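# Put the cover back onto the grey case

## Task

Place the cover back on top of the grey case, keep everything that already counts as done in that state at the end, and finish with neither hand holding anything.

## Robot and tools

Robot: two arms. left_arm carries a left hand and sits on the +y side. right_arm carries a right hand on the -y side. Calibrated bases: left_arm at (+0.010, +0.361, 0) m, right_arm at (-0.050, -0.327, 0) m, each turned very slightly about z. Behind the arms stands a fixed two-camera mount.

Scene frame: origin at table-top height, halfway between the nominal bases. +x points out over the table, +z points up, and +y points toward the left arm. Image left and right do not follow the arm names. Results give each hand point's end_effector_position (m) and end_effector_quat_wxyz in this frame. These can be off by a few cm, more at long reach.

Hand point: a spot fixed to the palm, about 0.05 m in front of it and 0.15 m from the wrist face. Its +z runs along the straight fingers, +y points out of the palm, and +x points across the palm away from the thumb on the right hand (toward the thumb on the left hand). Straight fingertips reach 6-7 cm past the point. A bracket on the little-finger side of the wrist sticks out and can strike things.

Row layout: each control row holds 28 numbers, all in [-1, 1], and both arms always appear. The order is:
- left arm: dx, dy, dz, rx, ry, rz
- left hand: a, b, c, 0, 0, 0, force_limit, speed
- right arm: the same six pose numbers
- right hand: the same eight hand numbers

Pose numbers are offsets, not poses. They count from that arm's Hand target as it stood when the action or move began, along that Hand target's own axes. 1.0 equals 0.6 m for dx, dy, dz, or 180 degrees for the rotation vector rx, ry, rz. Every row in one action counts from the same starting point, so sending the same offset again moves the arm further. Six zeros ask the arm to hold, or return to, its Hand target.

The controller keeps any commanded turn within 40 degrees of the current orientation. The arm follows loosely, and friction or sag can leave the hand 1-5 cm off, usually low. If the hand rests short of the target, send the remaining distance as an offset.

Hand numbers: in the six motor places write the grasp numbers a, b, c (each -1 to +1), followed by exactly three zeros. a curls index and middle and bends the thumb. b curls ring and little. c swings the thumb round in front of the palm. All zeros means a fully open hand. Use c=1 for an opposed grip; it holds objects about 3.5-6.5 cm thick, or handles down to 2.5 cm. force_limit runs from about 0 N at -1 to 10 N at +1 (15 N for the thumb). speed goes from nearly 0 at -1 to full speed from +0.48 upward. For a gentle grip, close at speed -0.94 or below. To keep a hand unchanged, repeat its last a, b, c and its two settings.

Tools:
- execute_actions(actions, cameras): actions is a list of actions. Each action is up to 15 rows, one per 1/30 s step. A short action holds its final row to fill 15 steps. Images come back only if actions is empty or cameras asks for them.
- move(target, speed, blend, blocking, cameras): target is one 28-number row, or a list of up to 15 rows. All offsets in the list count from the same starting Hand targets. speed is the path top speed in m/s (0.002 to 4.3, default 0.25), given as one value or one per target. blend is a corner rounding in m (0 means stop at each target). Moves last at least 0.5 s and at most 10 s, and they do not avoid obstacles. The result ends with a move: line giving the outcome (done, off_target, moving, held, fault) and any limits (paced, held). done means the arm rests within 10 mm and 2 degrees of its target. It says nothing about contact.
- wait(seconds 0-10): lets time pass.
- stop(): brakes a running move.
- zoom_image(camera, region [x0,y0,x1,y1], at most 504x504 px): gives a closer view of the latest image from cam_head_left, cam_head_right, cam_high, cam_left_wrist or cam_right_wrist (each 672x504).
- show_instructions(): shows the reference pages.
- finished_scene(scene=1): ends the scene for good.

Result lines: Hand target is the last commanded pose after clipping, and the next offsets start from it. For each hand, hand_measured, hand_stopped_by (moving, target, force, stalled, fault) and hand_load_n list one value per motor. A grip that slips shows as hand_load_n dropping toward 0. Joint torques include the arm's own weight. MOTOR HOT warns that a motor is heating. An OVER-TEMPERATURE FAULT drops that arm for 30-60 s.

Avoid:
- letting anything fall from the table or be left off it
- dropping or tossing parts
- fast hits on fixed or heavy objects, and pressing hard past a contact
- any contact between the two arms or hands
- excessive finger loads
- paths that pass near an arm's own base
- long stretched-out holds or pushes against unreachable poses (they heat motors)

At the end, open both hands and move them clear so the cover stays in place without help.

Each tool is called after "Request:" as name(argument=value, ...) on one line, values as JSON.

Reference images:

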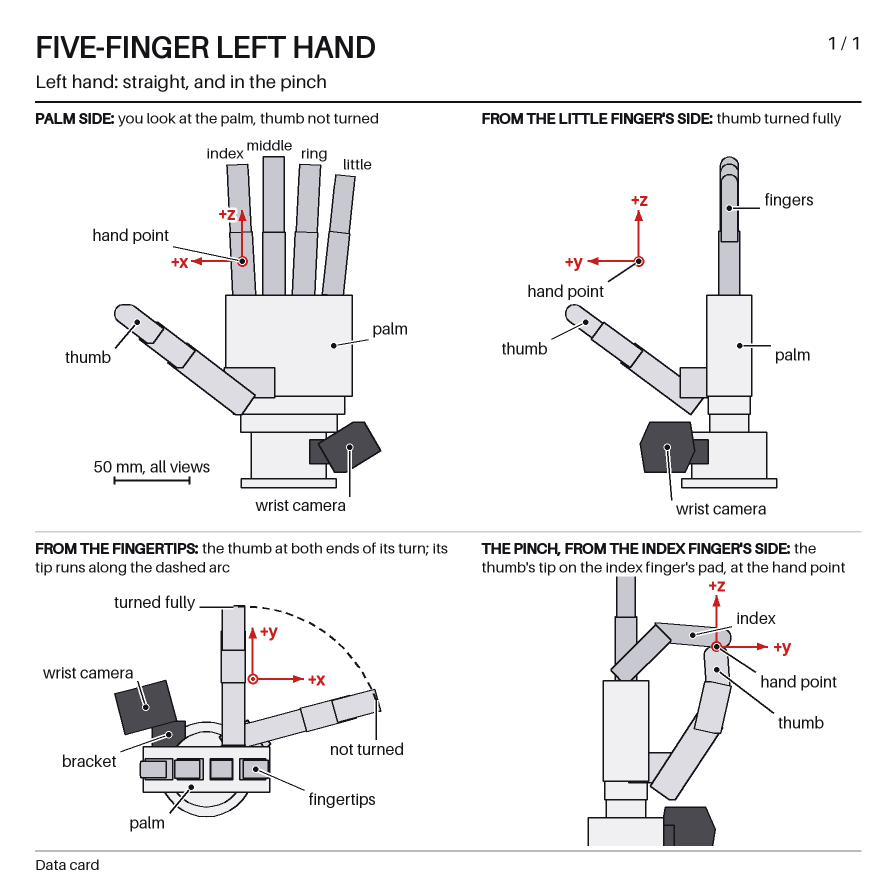

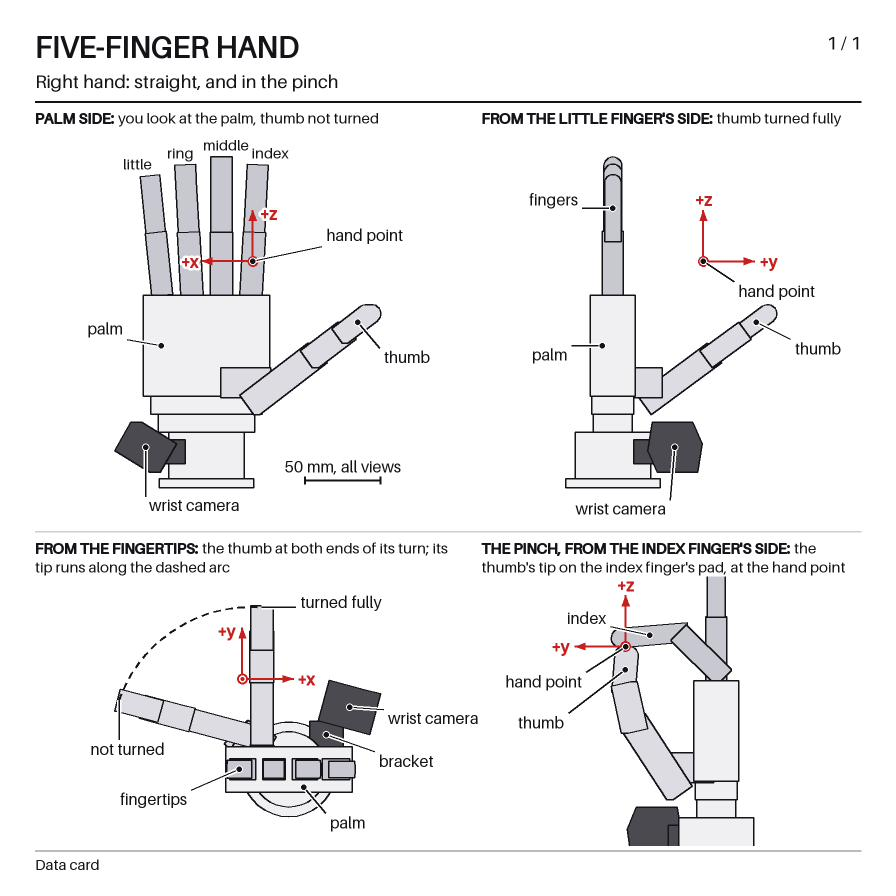

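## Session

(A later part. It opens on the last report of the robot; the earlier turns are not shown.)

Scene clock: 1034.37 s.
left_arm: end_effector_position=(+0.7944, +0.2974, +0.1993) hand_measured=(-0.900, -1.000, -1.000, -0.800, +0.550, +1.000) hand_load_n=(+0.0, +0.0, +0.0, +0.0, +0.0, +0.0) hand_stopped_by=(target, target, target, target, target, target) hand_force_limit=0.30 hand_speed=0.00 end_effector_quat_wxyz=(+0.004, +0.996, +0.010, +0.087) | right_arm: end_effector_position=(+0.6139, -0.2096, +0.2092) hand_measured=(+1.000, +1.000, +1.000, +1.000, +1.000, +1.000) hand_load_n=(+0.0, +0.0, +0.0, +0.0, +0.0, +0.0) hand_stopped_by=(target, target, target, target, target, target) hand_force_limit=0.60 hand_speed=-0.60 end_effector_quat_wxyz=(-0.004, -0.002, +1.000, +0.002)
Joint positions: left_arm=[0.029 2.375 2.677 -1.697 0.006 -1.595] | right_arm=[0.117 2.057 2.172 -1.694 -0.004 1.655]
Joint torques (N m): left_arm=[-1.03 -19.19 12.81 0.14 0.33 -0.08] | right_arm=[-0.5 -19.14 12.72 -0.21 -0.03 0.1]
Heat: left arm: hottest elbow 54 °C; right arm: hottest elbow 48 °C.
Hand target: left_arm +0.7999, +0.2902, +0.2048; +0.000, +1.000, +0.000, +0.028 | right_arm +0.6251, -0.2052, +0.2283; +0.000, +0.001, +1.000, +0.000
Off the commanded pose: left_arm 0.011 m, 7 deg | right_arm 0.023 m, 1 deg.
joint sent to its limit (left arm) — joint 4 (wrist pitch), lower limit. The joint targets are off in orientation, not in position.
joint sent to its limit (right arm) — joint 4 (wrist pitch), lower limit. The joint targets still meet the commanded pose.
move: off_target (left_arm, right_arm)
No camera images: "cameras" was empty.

Request:
move(target=[0,0,0,0,0,0,1.0,1.0,0.0,0,0,0,0.3,0.0,0,0,-0.018,0,0,0,0,0,0,0,0,0,0.6,-0.6], speed=0.1, cameras=[])

Scene clock: 1035.50 s.
left_arm: end_effector_position=(+0.7944, +0.2974, +0.1993) hand_measured=(-0.900, -1.000, -1.000, -0.800, +0.550, +1.000) hand_load_n=(+0.0, +0.0, +0.0, +0.0, +0.0, +0.0) hand_stopped_by=(target, target, target, target, target, target) hand_force_limit=0.30 hand_speed=0.00 end_effector_quat_wxyz=(+0.004, +0.996, +0.010, +0.087) | right_arm: end_effector_position=(+0.6139, -0.2096, +0.2092) hand_measured=(+1.000, +1.000, +1.000, +1.000, +1.000, +1.000) hand_load_n=(+0.0, +0.0, +0.0, +0.0, -0.5, +0.0) hand_stopped_by=(target, target, target, target, target, target) hand_force_limit=0.60 hand_speed=-0.60 end_effector_quat_wxyz=(-0.004, -0.002, +1.000, +0.002)
Joint positions: left_arm=[0.029 2.375 2.677 -1.697 0.006 -1.595] | right_arm=[0.117 2.057 2.172 -1.694 -0.004 1.655]
Joint torques (N m): left_arm=[-1.79 -19.14 13.07 0.09 0.31 -0.1] | right_arm=[-0.5 -20.31 13.01 -0.21 -0.11 0.1]
Heat: left arm: hottest elbow 54 °C; right arm: hottest elbow 48 °C.
Hand target: left_arm +0.7999, +0.2902, +0.2048; +0.000, +1.000, +0.000, +0.028 | right_arm +0.6251, -0.2052, +0.2391; +0.000, +0.001, +1.000, +0.000
Off the commanded pose: left_arm 0.011 m, 7 deg | right_arm 0.032 m, 1 deg.
joint sent to its limit (left arm) — joint 4 (wrist pitch), lower limit. The joint targets are off in orientation, not in position.
joint sent to its limit (right arm) — joint 4 (wrist pitch), lower limit. The joint targets are off in orientation, not in position.
move: off_target (left_arm, right_arm)
No camera images: "cameras" was empty.

Request:
move(target=[[0,0,0,0,0,0,1.0,1.0,0.0,0,0,0,0.3,0.0,0,0,-0.03,0,0,0,0,0,0,0,0,0,0.6,-0.6],[0,0,0,0,0,0,1.0,1.0,0.0,0,0,0,0.3,0.0,0,0,0.0085,0,0,0,0,0,0,0,0,0,0.6,-0.6]], speed=0.1, cameras=[])

Scene clock: 1037.43 s.
left_arm: end_effector_position=(+0.7944, +0.2974, +0.1993) hand_measured=(-0.900, -1.000, -1.000, -0.800, +0.550, +1.000) hand_load_n=(+0.0, +0.0, +0.0, +0.0, -0.5, -0.5) hand_stopped_by=(target, target, target, target, target, target) hand_force_limit=0.30 hand_speed=0.00 end_effector_quat_wxyz=(+0.004, +0.996, +0.010, +0.087) | right_arm: end_effector_position=(+0.6143, -0.2093, +0.2200) hand_measured=(+1.000, +1.000, +1.000, +1.000, +1.000, +1.000) hand_load_n=(+0.0, +0.0, +0.0, +0.0, +0.0, +0.0) hand_stopped_by=(target, target, target, target, target, target) hand_force_limit=0.60 hand_speed=-0.60 end_effector_quat_wxyz=(+0.005, -0.002, +1.000, +0.003)
Joint positions: left_arm=[0.029 2.375 2.677 -1.697 0.006 -1.595] | right_arm=[0.117 2.045 2.179 -1.695 -0.005 1.657]
Joint torques (N m): left_arm=[-0.67 -19.96 12.97 0.02 0.26 -0.09] | right_arm=[-0.44 -18.61 12.51 -0.16 -0.01 0.09]
Heat: left arm: hottest elbow 55 °C; right arm: hottest elbow 48 °C.
Hand target: left_arm +0.7999, +0.2902, +0.2048; +0.000, +1.000, +0.000, +0.028 | right_arm +0.6251, -0.2052, +0.2341; +0.000, +0.001, +1.000, +0.000
Off the commanded pose: left_arm 0.011 m, 7 deg | right_arm 0.018 m, 1 deg.
joint sent to its limit (left arm) — joint 4 (wrist pitch), lower limit. The joint targets are off in orientation, not in position.
joint sent to its limit (right arm) — joint 4 (wrist pitch), lower limit. The joint targets still meet the commanded pose.
move: off_target (left_arm, right_arm)
No camera images: "cameras" was empty.

Request:
move(target=[0,0,0,0,0,0,1.0,1.0,0.0,0,0,0,0.3,0.0,0,0.0253,0,0,0,0,0,0,0,0,0,0,0.6,-0.6], speed=0.1, cameras=["cam_head_left","cam_head_right","cam_right_wrist"])

Scene clock: 1039.00 s.
left_arm: end_effector_position=(+0.7944, +0.2974, +0.1993) hand_measured=(-0.900, -1.000, -1.000, -0.800, +0.550, +1.000) hand_load_n=(+0.0, +0.0, +0.0, +0.0, +0.0, +0.0) hand_stopped_by=(target, target, target, target, target, target) hand_force_limit=0.30 hand_speed=0.00 end_effector_quat_wxyz=(+0.004, +0.996, +0.010, +0.087) | right_arm: end_effector_position=(+0.6136, -0.1967, +0.2163) hand_measured=(+1.000, +1.000, +1.000, +1.000, +1.000, +1.000) hand_load_n=(+0.0, +0.0, +0.0, +0.0, +0.0, +0.0) hand_stopped_by=(target, target, target, target, target, target) hand_force_limit=0.60 hand_speed=-0.60 end_effector_quat_wxyz=(+0.002, -0.001, +1.000, +0.003)
Joint positions: left_arm=[0.029 2.375 2.677 -1.697 0.006 -1.595] | right_arm=[0.136 2.051 2.179 -1.695 -0.005 1.677]
Joint torques (N m): left_arm=[-1.49 -19.78 12.86 0.18 0.27 -0.06] | right_arm=[-0.26 -18.78 12.86 -0.17 -0.01 0.11]
Heat: left arm: hottest elbow 55 °C; right arm: hottest elbow 48 °C.
Hand target: left_arm +0.7999, +0.2902, +0.2048; +0.000, +1.000, +0.000, +0.028 | right_arm +0.6252, -0.1901, +0.2339; +0.000, +0.001, +1.000, +0.000
Off the commanded pose: left_arm 0.011 m, 7 deg | right_arm 0.022 m, 0 deg.
joint sent to its limit (left arm) — joint 4 (wrist pitch), lower limit. The joint targets are off in orientation, not in position.
joint sent to its limit (right arm) — joint 4 (wrist pitch), lower limit. The joint targets are off in orientation, not in position.
move: off_target (left_arm, right_arm)
Images, in order (width x height): cam_head_left 672x504, cam_head_right 672x504, cam_right_wrist 672x504.

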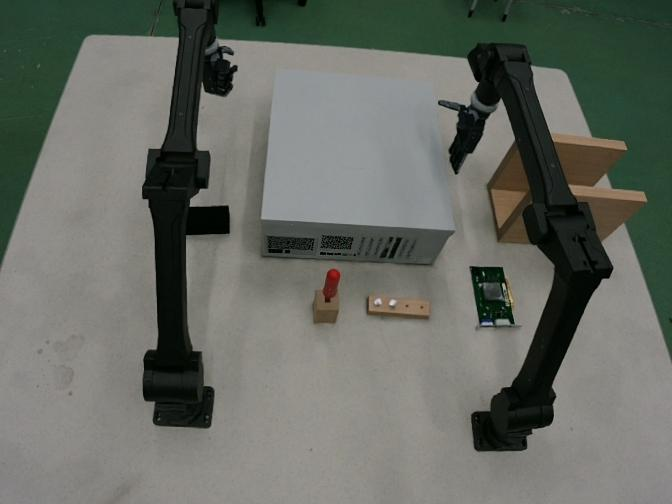

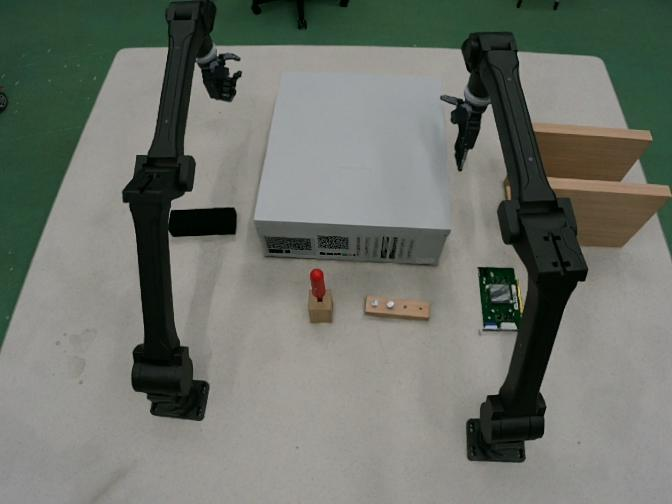

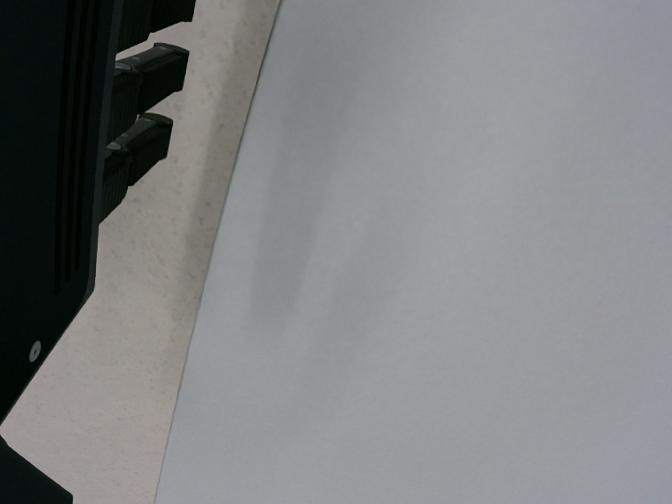

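Request:
move(target=[[0,0,0,0,0,0,1.0,1.0,0.0,0,0,0,0.3,0.0,0,0,-0.03,0,0,0,0,0,0,0,0,0,0.6,-0.6],[0,0,0,0,0,0,1.0,1.0,0.0,0,0,0,0.3,0.0,0,0,-0.005,0,0,0,0,0,0,0,0,0,0.6,-0.6]], speed=0.1, cameras=[])

Scene clock: 1040.97 s.
left_arm: end_effector_position=(+0.7944, +0.2974, +0.1993) hand_measured=(-0.900, -1.000, -1.000, -0.800, +0.550, +1.000) hand_load_n=(+0.0, +0.0, +0.0, +0.0, +0.0, +0.0) hand_stopped_by=(target, target, target, target, target, target) hand_force_limit=0.30 hand_speed=0.00 end_effector_quat_wxyz=(+0.004, +0.996, +0.010, +0.087) | right_arm: end_effector_position=(+0.6137, -0.1968, +0.2163) hand_measured=(+1.000, +1.000, +1.000, +1.000, +1.000, +1.000) hand_load_n=(-0.5, +0.0, +0.0, +0.0, +0.0, +0.0) hand_stopped_by=(target, target, target, target, target, target) hand_force_limit=0.60 hand_speed=-0.60 end_effector_quat_wxyz=(+0.002, +0.000, +1.000, +0.003)
Joint positions: left_arm=[0.029 2.375 2.677 -1.697 0.006 -1.595] | right_arm=[0.136 2.051 2.179 -1.695 -0.005 1.679]
Joint torques (N m): left_arm=[-0.91 -20.13 12.9 -0.08 0.32 -0.05] | right_arm=[-0.26 -19.19 12.98 -0.18 -0.04 0.1]
Heat: left arm: hottest elbow 55 °C; right arm: hottest elbow 49 °C.
Hand target: left_arm +0.7999, +0.2902, +0.2048; +0.000, +1.000, +0.000, +0.028 | right_arm +0.6252, -0.1901, +0.2369; +0.000, +0.001, +1.000, +0.000
Off the commanded pose: left_arm 0.011 m, 7 deg | right_arm 0.025 m, 0 deg.
joint sent to its limit (left arm) — joint 4 (wrist pitch), lower limit. The joint targets are off in orientation, not in position.
joint sent to its limit (right arm) — joint 4 (wrist pitch), lower limit. The joint targets are off in orientation, not in position.
move: off_target (left_arm, right_arm)
No camera images: "cameras" was empty.

Request:
move(target=[[0,0,0,0,0,0,1.0,1.0,0.0,0,0,0,0.3,0.0,0,0,-0.045,0,0,0,0,0,0,0,0,0,0.6,-0.6],[0,0,0,0,0,0,1.0,1.0,0.0,0,0,0,0.3,0.0,0,0,-0.005,0,0,0,0,0,0,0,0,0,0.6,-0.6]], speed=0.1, cameras=[])

Scene clock: 1043.10 s.
left_arm: end_effector_position=(+0.7944, +0.2974, +0.1993) hand_measured=(-0.900, -1.000, -1.000, -0.800, +0.550, +1.000) hand_load_n=(+0.0, +0.0, +0.0, +0.0, +0.0, +0.0) hand_stopped_by=(target, target, target, target, target, target) hand_force_limit=0.30 hand_speed=0.00 end_effector_quat_wxyz=(+0.004, +0.996, +0.010, +0.087) | right_arm: end_effector_position=(+0.6152, -0.1964, +0.2266) hand_measured=(+1.000, +1.000, +1.000, +1.000, +1.000, +1.000) hand_load_n=(+0.0, +0.0, +0.0, -0.5, +0.0, +0.0) hand_stopped_by=(target, target, target, target, target, target) hand_force_limit=0.60 hand_speed=-0.60 end_effector_quat_wxyz=(+0.012, +0.000, +1.000, +0.005)
Joint positions: left_arm=[0.029 2.375 2.677 -1.697 0.006 -1.595] | right_arm=[0.136 2.042 2.19 -1.695 -0.007 1.681]
Joint torques (N m): left_arm=[-0.21 -20.01 12.85 0.12 0.32 -0.12] | right_arm=[-0.21 -18.73 12.42 -0.1 -0.01 0.09]
Heat: left arm: hottest elbow 56 °C; right arm: hottest elbow 49 °C.
Hand target: left_arm +0.7999, +0.2902, +0.2048; +0.000, +1.000, +0.000, +0.028 | right_arm +0.6251, -0.1901, +0.2400; +0.000, +0.001, +1.000, +0.000
Off the commanded pose: left_arm 0.011 m, 7 deg | right_arm 0.018 m, 1 deg.
joint sent to its limit (left arm) — joint 4 (wrist pitch), lower limit. The joint targets are off in orientation, not in position.
joint sent to its limit (right arm) — joint 4 (wrist pitch), lower limit. The joint targets are off in orientation, not in position.
move: off_target (left_arm, right_arm)
No camera images: "cameras" was empty.

Request:
execute_actions(actions=[[[0,0,0,0,0,0,1.0,1.0,0.0,0,0,0,0.3,0.0,0,0,0,0,0,0,0.14,0,0,0,0,0,0.0,-0.8]]], cameras=["cam_head_left","cam_head_right","cam_right_wrist"])

Scene clock: 1044.47 s.
left_arm: end_effector_position=(+0.7944, +0.2974, +0.1993) hand_measured=(-0.900, -1.000, -1.000, -0.800, +0.550, +1.000) hand_load_n=(+0.0, +0.0, +0.0, +0.0, +0.0, +0.0) hand_stopped_by=(target, target, target, target, target, target) hand_force_limit=0.30 hand_speed=0.00 end_effector_quat_wxyz=(+0.004, +0.996, +0.010, +0.087) | right_arm: end_effector_position=(+0.6155, -0.1964, +0.2248) hand_measured=(+1.000, +0.980, +0.720, +0.720, +0.896, +1.000) hand_load_n=(+0.0, +0.0, +0.0, +0.5, +0.0, +0.0) hand_stopped_by=(target, target, target, target, target, target) hand_force_limit=0.00 hand_speed=-0.80 end_effector_quat_wxyz=(+0.010, +0.000, +1.000, +0.004)
Joint positions: left_arm=[0.029 2.375 2.677 -1.697 0.006 -1.595] | right_arm=[0.136 2.045 2.19 -1.695 -0.007 1.681]
Joint torques (N m): left_arm=[-0.62 -19.96 12.98 0.17 0.29 -0.06] | right_arm=[-0.21 -18.78 12.4 -0.14 -0.01 0.09]
Heat: left arm: hottest elbow 56 °C; right arm: hottest elbow 49 °C.
Hand target: left_arm +0.7999, +0.2902, +0.2048; +0.000, +1.000, +0.000, +0.028 | right_arm +0.6251, -0.1901, +0.2400; +0.000, +0.001, +1.000, +0.000
Off the commanded pose: left_arm 0.011 m, 7 deg | right_arm 0.019 m, 1 deg.
joint sent to its limit (left arm) — joint 4 (wrist pitch), lower limit. The joint targets are off in orientation, not in position.
joint sent to its limit (right arm) — joint 4 (wrist pitch), lower limit. The joint targets are off in orientation, not in position.
Images, in order (width x height): cam_head_left 672x504, cam_head_right 672x504, cam_right_wrist 672x504.

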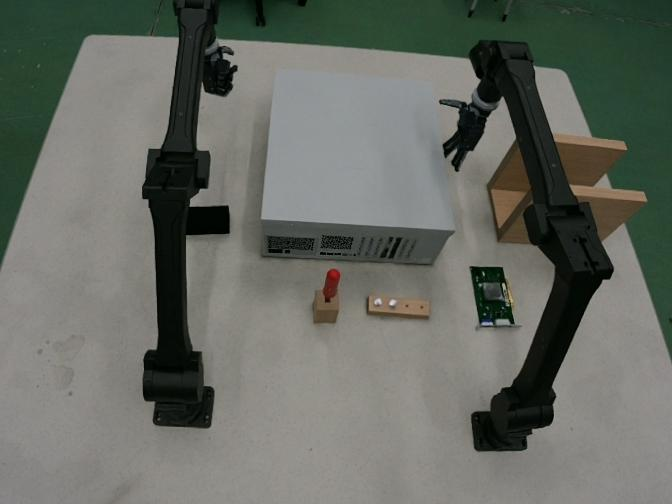

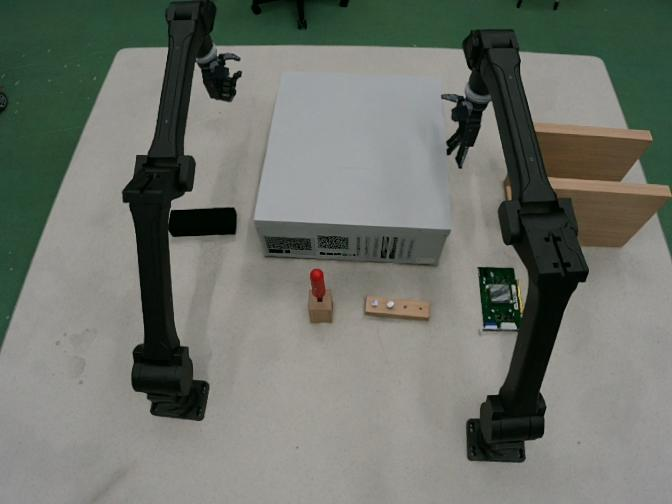

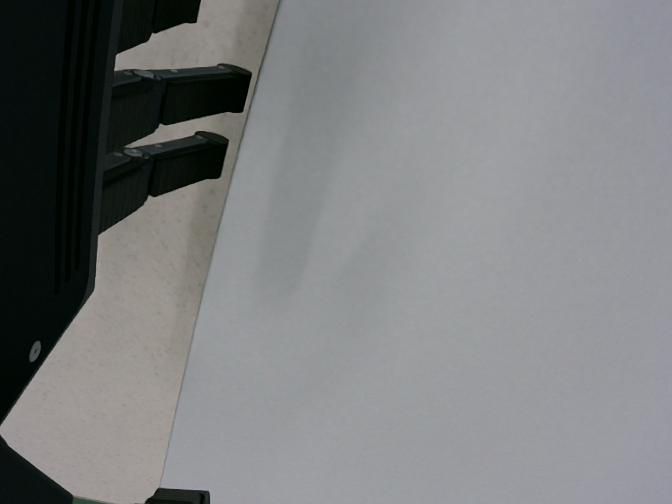

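Request:
execute_actions(actions=[[[0,0,0,0,0,0,1.0,1.0,0.0,0,0,0,0.3,0.0,0,0,0,0,0,0,0.17,0,0,0,0,0,0.0,-0.9]]], cameras=["cam_right_wrist"])

Request:
zoom_image(camera="cam_right_wrist", region=[100, 20, 340, 220])

Scene clock: 1045.53 s.
left_arm: end_effector_position=(+0.7944, +0.2974, +0.1993) hand_measured=(-0.900, -1.000, -1.000, -0.800, +0.550, +1.000) hand_load_n=(+0.0, +0.0, +0.0, +0.0, +0.0, +0.0) hand_stopped_by=(target, target, target, target, target, target) hand_force_limit=0.30 hand_speed=0.00 end_effector_quat_wxyz=(+0.004, +0.996, +0.010, +0.087) | right_arm: end_effector_position=(+0.6156, -0.1968, +0.2237) hand_measured=(+1.000, +0.974, +0.660, +0.660, +0.872, +1.000) hand_load_n=(+0.0, +0.0, +0.0, +0.0, +0.0, +0.0) hand_stopped_by=(target, target, target, target, target, target) hand_force_limit=0.00 hand_speed=-0.90 end_effector_quat_wxyz=(+0.010, +0.000, +1.000, +0.003)
Joint positions: left_arm=[0.029 2.375 2.677 -1.697 0.006 -1.595] | right_arm=[0.136 2.046 2.19 -1.695 -0.005 1.681]
Joint torques (N m): left_arm=[-0.97 -19.02 13.08 0.24 0.3 -0.12] | right_arm=[-0.26 -18.84 12.37 -0.14 -0.09 0.09]
Heat: left arm: hottest elbow 56 °C; right arm: hottest elbow 49 °C.
Hand target: left_arm +0.7999, +0.2902, +0.2048; +0.000, +1.000, +0.000, +0.028 | right_arm +0.6251, -0.1900, +0.2400; +0.000, +0.000, +1.000, +0.000
Off the commanded pose: left_arm 0.011 m, 7 deg | right_arm 0.020 m, 1 deg.
joint sent to its limit (left arm) — joint 4 (wrist pitch), lower limit. The joint targets are off in orientation, not in position.
joint sent to its limit (right arm) — joint 4 (wrist pitch), lower limit. The joint targets are off in orientation, not in position.
Images, in order (width x height): cam_right_wrist 672x504.

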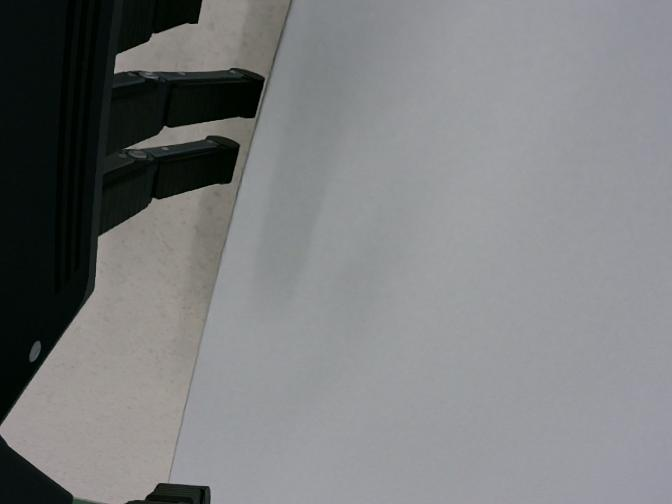

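Scaled by 2.100 from the camera's 672x504 image, which has a finer 960x720 frame.

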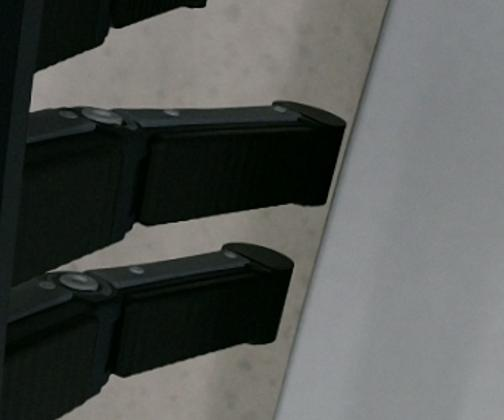

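Request:
execute_actions(actions=[[[0,0,0,0,0,0,1.0,1.0,0.0,0,0,0,0.3,0.0,0,0,0,0,0,0,0.19,0,0,0,0,0,0.0,-0.9]]], cameras=["cam_head_left","cam_right_wrist"])

Request:
zoom_image(camera="cam_right_wrist", region=[100, 20, 340, 220])

Request:
zoom_image(camera="cam_head_left", region=[410, 205, 460, 245])

Request:
zoom_image(camera="cam_head_left", region=[250, 205, 300, 245])

Scene clock: 1046.63 s.
left_arm: end_effector_position=(+0.7944, +0.2974, +0.1993) hand_measured=(-0.900, -1.000, -1.000, -0.800, +0.550, +1.000) hand_load_n=(+0.0, +0.0, +0.0, +0.0, +0.0, +0.0) hand_stopped_by=(target, target, target, target, target, target) hand_force_limit=0.30 hand_speed=0.00 end_effector_quat_wxyz=(+0.004, +0.996, +0.010, +0.087) | right_arm: end_effector_position=(+0.6156, -0.1973, +0.2230) hand_measured=(+1.000, +0.972, +0.620, +0.620, +0.858, +1.000) hand_load_n=(+0.0, +0.0, +2.0, +0.0, +0.0, +0.0) hand_stopped_by=(target, target, target, target, target, target) hand_force_limit=0.00 hand_speed=-0.90 end_effector_quat_wxyz=(+0.009, +0.000, +1.000, +0.002)
Joint positions: left_arm=[0.029 2.375 2.677 -1.697 0.006 -1.595] | right_arm=[0.136 2.047 2.19 -1.695 -0.002 1.681]
Joint torques (N m): left_arm=[-1.32 -19.9 12.94 -0.01 0.31 -0.06] | right_arm=[-0.26 -19.08 12.37 -0.12 -0.2 0.09]
Heat: left arm: hottest elbow 56 °C; right arm: hottest elbow 49 °C.
Hand target: left_arm +0.7999, +0.2902, +0.2048; +0.000, +1.000, +0.000, +0.028 | right_arm +0.6251, -0.1901, +0.2400; +0.000, +0.000, +1.000, +0.000
Off the commanded pose: left_arm 0.011 m, 7 deg | right_arm 0.021 m, 1 deg.
joint sent to its limit (left arm) — joint 4 (wrist pitch), lower limit. The joint targets are off in orientation, not in position.
joint sent to its limit (right arm) — joint 4 (wrist pitch), lower limit. The joint targets are off in orientation, not in position.
Images, in order (width x height): cam_head_left 672x504, cam_right_wrist 672x504.

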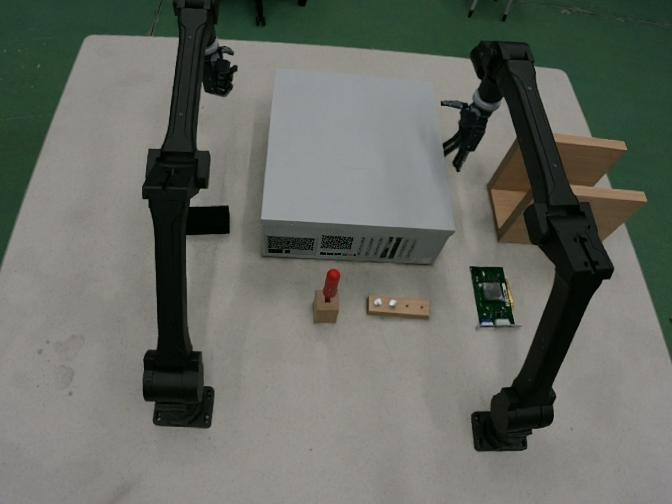

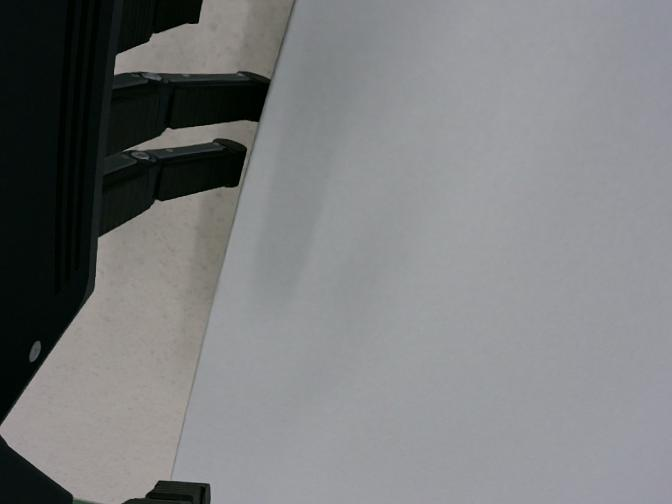

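Scaled by 2.100 from the camera's 672x504 image, which has a finer 960x720 frame.

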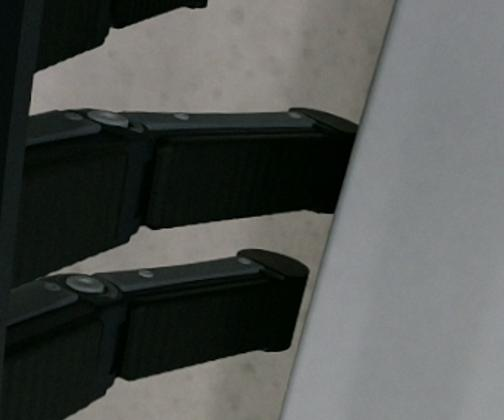

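Scaled by 10.080 from the camera's 672x504 image, which has a finer 960x720 frame.

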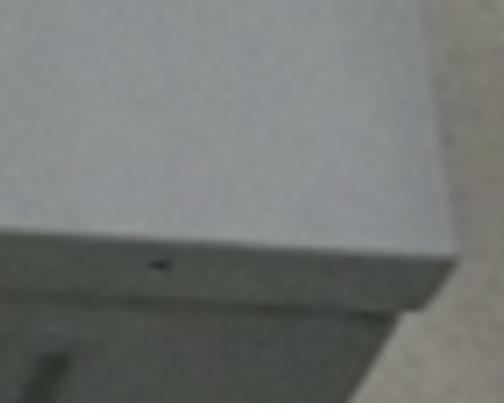

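Scaled by 10.080 from the camera's 672x504 image, which has a finer 960x720 frame.

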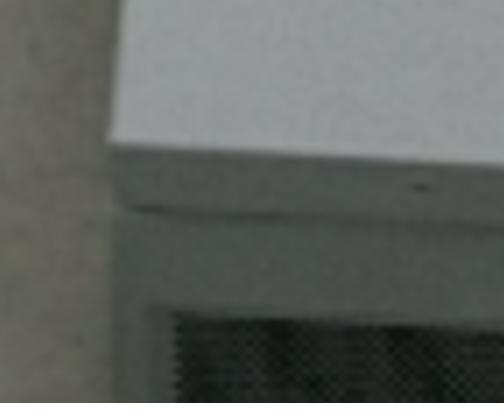

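Request:
execute_actions(actions=[[[0,0,0,0,0,0,1.0,1.0,0.0,0,0,0,0.3,0.0,0,0,0,0,0,0,0.21,0,0,0,0,0,0.2,-0.9]]], cameras=["cam_head_left"])

Request:
zoom_image(camera="cam_head_left", region=[410, 205, 460, 245])

Scene clock: 1050.63 s.
left_arm: end_effector_position=(+0.7944, +0.2974, +0.1993) hand_measured=(-0.900, -1.000, -1.000, -0.800, +0.550, +1.000) hand_load_n=(+0.5, +0.0, +0.0, +0.0, +0.0, +0.0) hand_stopped_by=(target, target, target, target, target, target) hand_force_limit=0.30 hand_speed=0.00 end_effector_quat_wxyz=(+0.004, +0.996, +0.010, +0.087) | right_arm: end_effector_position=(+0.6159, -0.1990, +0.2211) hand_measured=(+1.000, +0.968, +0.580, +0.580, +0.842, +1.000) hand_load_n=(+0.0, +0.0, +3.0, +0.0, +0.0, +0.0) hand_stopped_by=(target, target, target, target, target, target) hand_force_limit=0.20 hand_speed=-0.90 end_effector_quat_wxyz=(+0.008, +0.001, +1.000, -0.002)
Joint positions: left_arm=[0.029 2.375 2.677 -1.697 0.006 -1.595] | right_arm=[0.136 2.049 2.19 -1.696 0.006 1.681]
Joint torques (N m): left_arm=[-1.32 -19.78 12.94 -0.1 0.29 -0.07] | right_arm=[-0.15 -19.25 12.34 -0.08 -0.51 0.08]
Heat: left arm: hottest elbow 56 °C; right arm: hottest elbow 49 °C.
Hand target: left_arm +0.7999, +0.2902, +0.2048; +0.000, +1.000, +0.000, +0.028 | right_arm +0.6252, -0.1900, +0.2399; +0.000, +0.000, +1.000, +0.000
Off the commanded pose: left_arm 0.011 m, 7 deg | right_arm 0.023 m, 1 deg.
joint sent to its limit (left arm) — joint 4 (wrist pitch), lower limit. The joint targets are off in orientation, not in position.
joint sent to its limit (right arm) — joint 4 (wrist pitch), lower limit. The joint targets are off in orientation, not in position.
Images, in order (width x height): cam_head_left 672x504.

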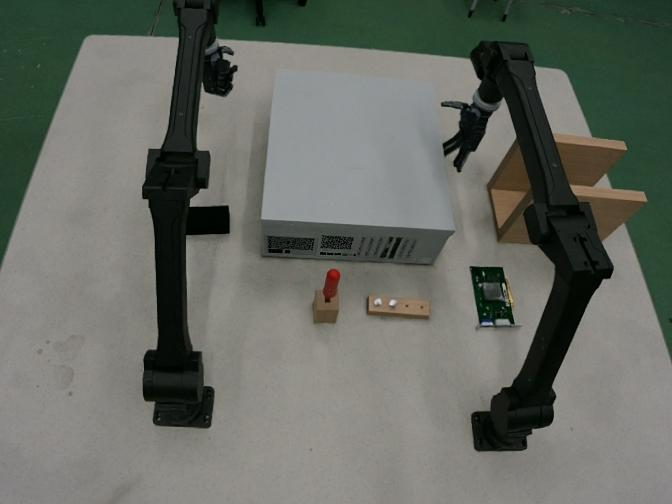

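Scaled by 10.080 from the camera's 672x504 image, which has a finer 960x720 frame.

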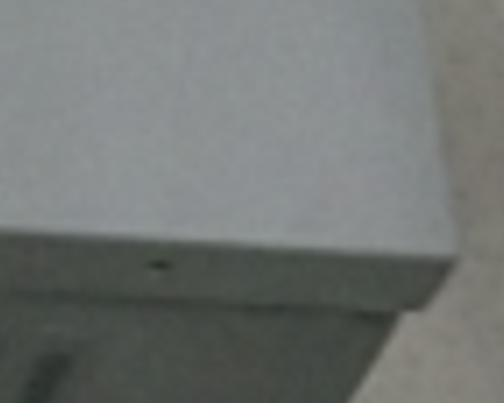

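Request:
execute_actions(actions=[[[0,0,0,0,0,0,1.0,1.0,0.0,0,0,0,0.3,0.0,0,0,0,0,0,0,0.235,0,0,0,0,0,0.3,-0.9]]], cameras=["cam_head_left"])

Request:
zoom_image(camera="cam_head_left", region=[410, 205, 460, 245])

Scene clock: 1051.60 s.
left_arm: end_effector_position=(+0.7944, +0.2974, +0.1993) hand_measured=(-0.900, -1.000, -1.000, -0.800, +0.550, +1.000) hand_load_n=(+0.0, +0.0, +0.5, +0.5, +0.0, +0.0) hand_stopped_by=(target, target, target, target, target, target) hand_force_limit=0.30 hand_speed=0.00 end_effector_quat_wxyz=(+0.004, +0.996, +0.010, +0.087) | right_arm: end_effector_position=(+0.6164, -0.2002, +0.2187) hand_measured=(+1.000, +0.964, +0.530, +0.530, +0.824, +1.000) hand_load_n=(+0.0, +0.0, +4.0, +0.0, +0.0, +0.0) hand_stopped_by=(target, target, target, target, target, target) hand_force_limit=0.30 hand_speed=-0.90 end_effector_quat_wxyz=(+0.006, +0.002, +1.000, -0.003)
Joint positions: left_arm=[0.029 2.375 2.677 -1.697 0.006 -1.595] | right_arm=[0.135 2.053 2.19 -1.696 0.008 1.682]
Joint torques (N m): left_arm=[-1.2 -19.55 12.83 0.05 0.36 -0.09] | right_arm=[-0.15 -19.55 12.31 -0.06 -0.6 0.07]
Heat: left arm: hottest elbow 57 °C; right arm: hottest elbow 49 °C.
Hand target: left_arm +0.7999, +0.2902, +0.2048; +0.000, +1.000, +0.000, +0.028 | right_arm +0.6251, -0.1899, +0.2399; +0.000, +0.000, +1.000, +0.000
Off the commanded pose: left_arm 0.011 m, 7 deg | right_arm 0.025 m, 1 deg.
joint sent to its limit (left arm) — joint 4 (wrist pitch), lower limit. The joint targets are off in orientation, not in position.
joint sent to its limit (right arm) — joint 4 (wrist pitch), lower limit. The joint targets are off in orientation, not in position.
Images, in order (width x height): cam_head_left 672x504.

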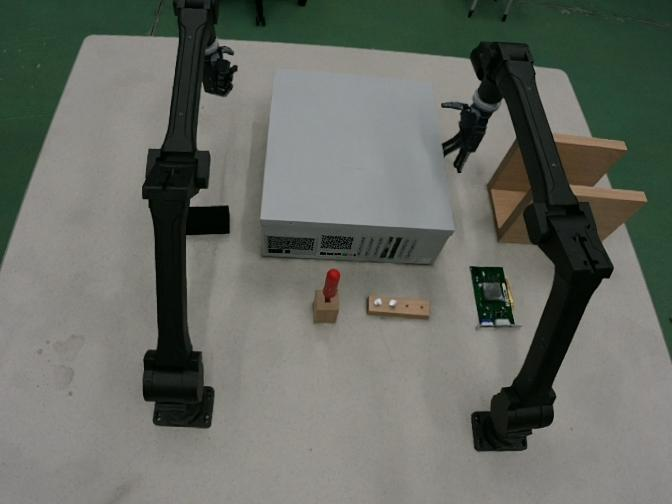

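Scaled by 10.080 from the camera's 672x504 image, which has a finer 960x720 frame.

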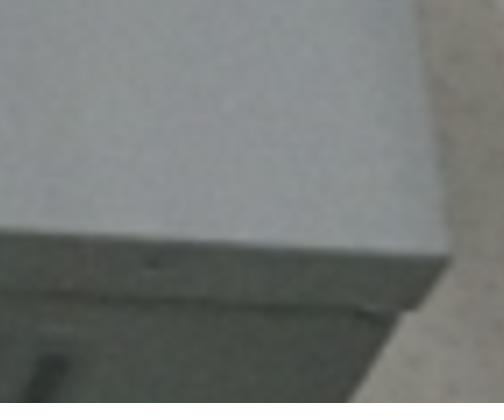

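Request:
zoom_image(camera="cam_head_left", region=[250, 205, 300, 245])

Scaled by 10.080 from the camera's 672x504 image, which has a finer 960x720 frame.

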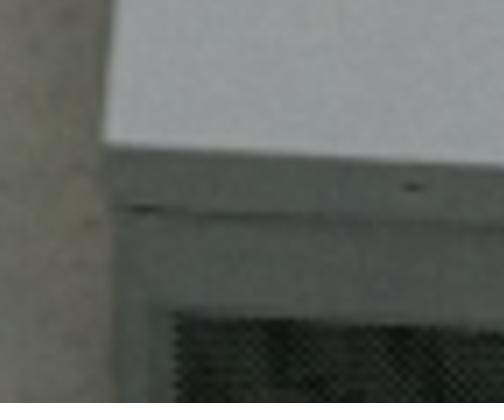

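Request:
execute_actions(actions=[[[0,0,0,0,0,0,1.0,1.0,0.0,0,0,0,0.3,0.0,0,0,0,0,0,0,0.243,0,0,0,0,0,0.3,-0.9]]], cameras=["cam_head_left"])

Request:
zoom_image(camera="cam_head_left", region=[410, 205, 460, 245])

Request:
zoom_image(camera="cam_head_left", region=[250, 205, 300, 245])

Scene clock: 1053.00 s.
left_arm: end_effector_position=(+0.7944, +0.2974, +0.1993) hand_measured=(-0.900, -1.000, -1.000, -0.800, +0.550, +1.000) hand_load_n=(+0.0, +0.0, +0.0, +0.0, +0.0, +0.0) hand_stopped_by=(target, target, target, target, target, target) hand_force_limit=0.30 hand_speed=0.00 end_effector_quat_wxyz=(+0.004, +0.996, +0.010, +0.087) | right_arm: end_effector_position=(+0.6166, -0.2005, +0.2177) hand_measured=(+1.000, +0.964, +0.514, +0.514, +0.818, +1.000) hand_load_n=(+0.0, +0.0, +3.0, +0.0, +0.0, +0.0) hand_stopped_by=(target, target, target, target, target, target) hand_force_limit=0.30 hand_speed=-0.90 end_effector_quat_wxyz=(+0.006, +0.002, +1.000, -0.004)
Joint positions: left_arm=[0.029 2.375 2.677 -1.697 0.006 -1.595] | right_arm=[0.135 2.054 2.19 -1.696 0.008 1.682]
Joint torques (N m): left_arm=[-1.14 -19.66 13.04 -0.1 0.32 -0.08] | right_arm=[-0.15 -19.6 12.29 -0.09 -0.62 0.07]
Heat: left arm: hottest elbow 57 °C; right arm: hottest elbow 49 °C.
Hand target: left_arm +0.7999, +0.2902, +0.2048; +0.000, +1.000, +0.000, +0.028 | right_arm +0.6252, -0.1900, +0.2399; +0.000, +0.001, +1.000, +0.000
Off the commanded pose: left_arm 0.011 m, 7 deg | right_arm 0.026 m, 1 deg.
joint sent to its limit (left arm) — joint 4 (wrist pitch), lower limit. The joint targets are off in orientation, not in position.
joint sent to its limit (right arm) — joint 4 (wrist pitch), lower limit. The joint targets are off in orientation, not in position.
Images, in order (width x height): cam_head_left 672x504.

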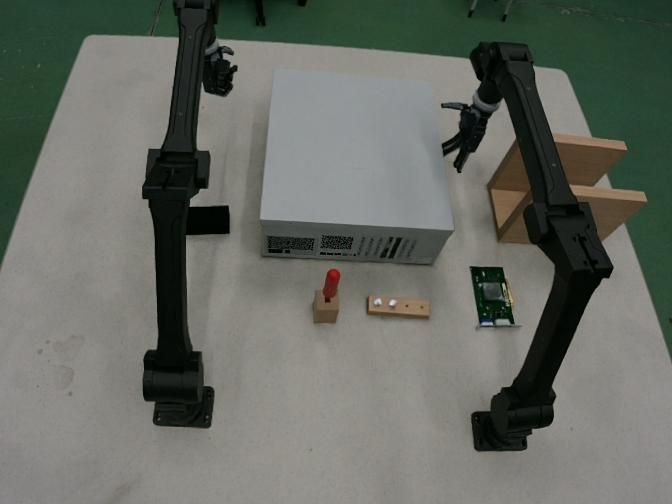

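Scaled by 10.080 from the camera's 672x504 image, which has a finer 960x720 frame.

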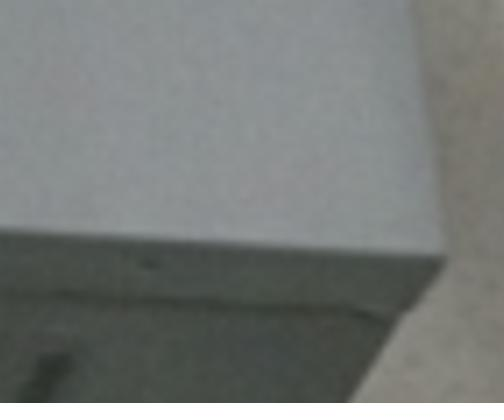

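Scaled by 10.080 from the camera's 672x504 image, which has a finer 960x720 frame.

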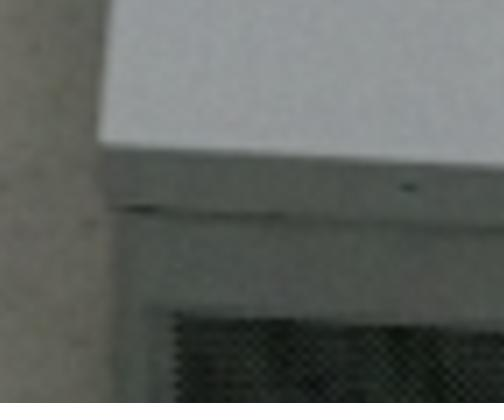

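Request:
execute_actions(actions=[[[0,0,0,0,0,0,1.0,1.0,0.0,0,0,0,0.3,0.0,0,0,0,0,0,0,0,0,0,0,0,0,0.3,-0.3]]], cameras=["cam_head_left","cam_head_right","cam_high"])

Request:
zoom_image(camera="cam_head_left", region=[410, 205, 460, 245])

Request:
zoom_image(camera="cam_head_left", region=[250, 205, 300, 245])

Scene clock: 1054.23 s.
left_arm: end_effector_position=(+0.7944, +0.2974, +0.1993) hand_measured=(-0.900, -1.000, -1.000, -0.800, +0.550, +1.000) hand_load_n=(+0.0, +0.0, +0.0, +0.0, +0.0, +0.0) hand_stopped_by=(target, target, target, target, target, target) hand_force_limit=0.30 hand_speed=0.00 end_effector_quat_wxyz=(+0.004, +0.996, +0.010, +0.087) | right_arm: end_effector_position=(+0.6163, -0.1981, +0.2183) hand_measured=(+1.000, +1.000, +1.000, +1.000, +1.000, +1.000) hand_load_n=(+0.0, +0.0, +0.0, +0.0, +0.0, +0.0) hand_stopped_by=(target, target, target, target, target, target) hand_force_limit=0.30 hand_speed=-0.30 end_effector_quat_wxyz=(+0.005, +0.002, +1.000, +0.002)
Joint positions: left_arm=[0.029 2.375 2.677 -1.697 0.006 -1.595] | right_arm=[0.135 2.054 2.19 -1.696 -0.003 1.682]
Joint torques (N m): left_arm=[-1.73 -20.25 12.85 0.18 0.34 -0.07] | right_arm=[-0.09 -19.72 12.3 -0.06 -0.15 0.08]
Heat: left arm: hottest elbow 57 °C; right arm: hottest elbow 49 °C.
Hand target: left_arm +0.7999, +0.2902, +0.2048; +0.000, +1.000, +0.000, +0.028 | right_arm +0.6252, -0.1900, +0.2399; +0.000, +0.000, +1.000, +0.000
Off the commanded pose: left_arm 0.011 m, 7 deg | right_arm 0.025 m, 1 deg.
joint sent to its limit (left arm) — joint 4 (wrist pitch), lower limit. The joint targets are off in orientation, not in position.
joint sent to its limit (right arm) — joint 4 (wrist pitch), lower limit. The joint targets are off in orientation, not in position.
Images, in order (width x height): cam_head_left 672x504, cam_head_right 672x504, cam_high 672x504.

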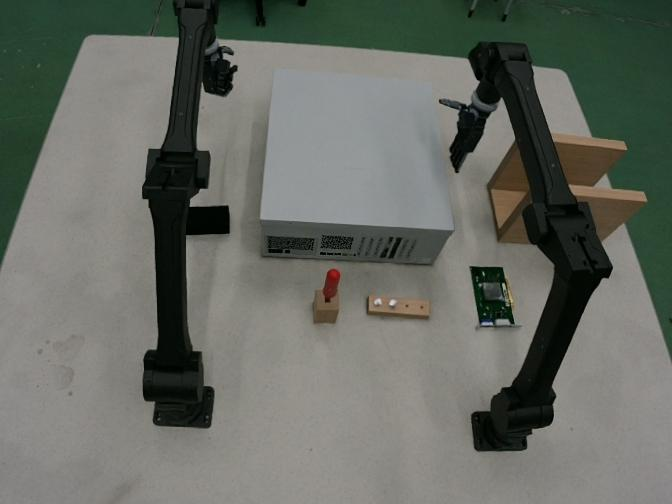

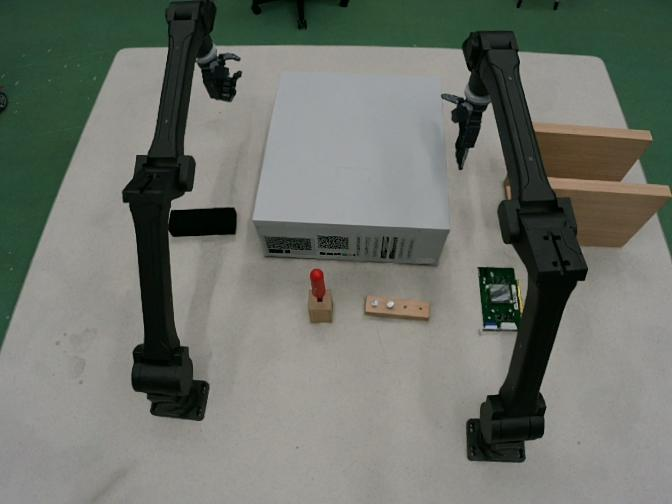

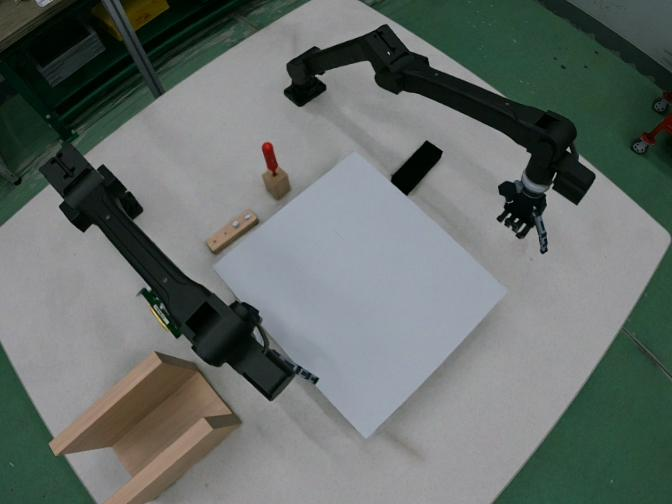

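Scaled by 10.080 from the camera's 672x504 image, which has a finer 960x720 frame.

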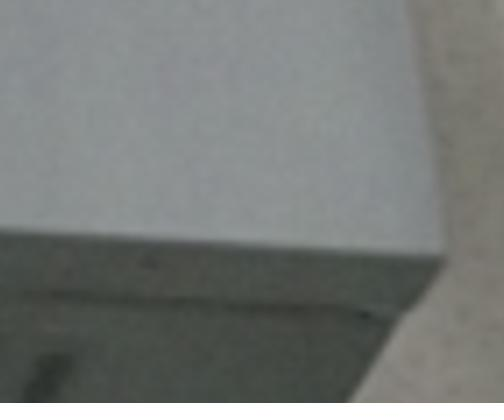

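Scaled by 10.080 from the camera's 672x504 image, which has a finer 960x720 frame.

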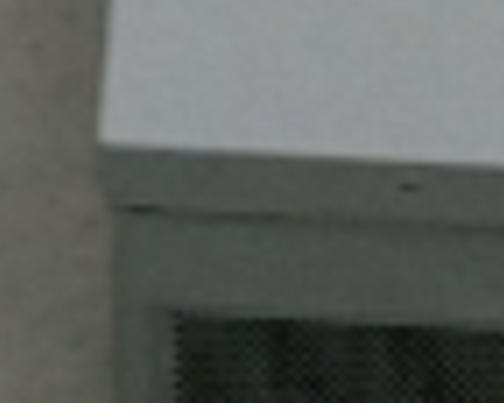

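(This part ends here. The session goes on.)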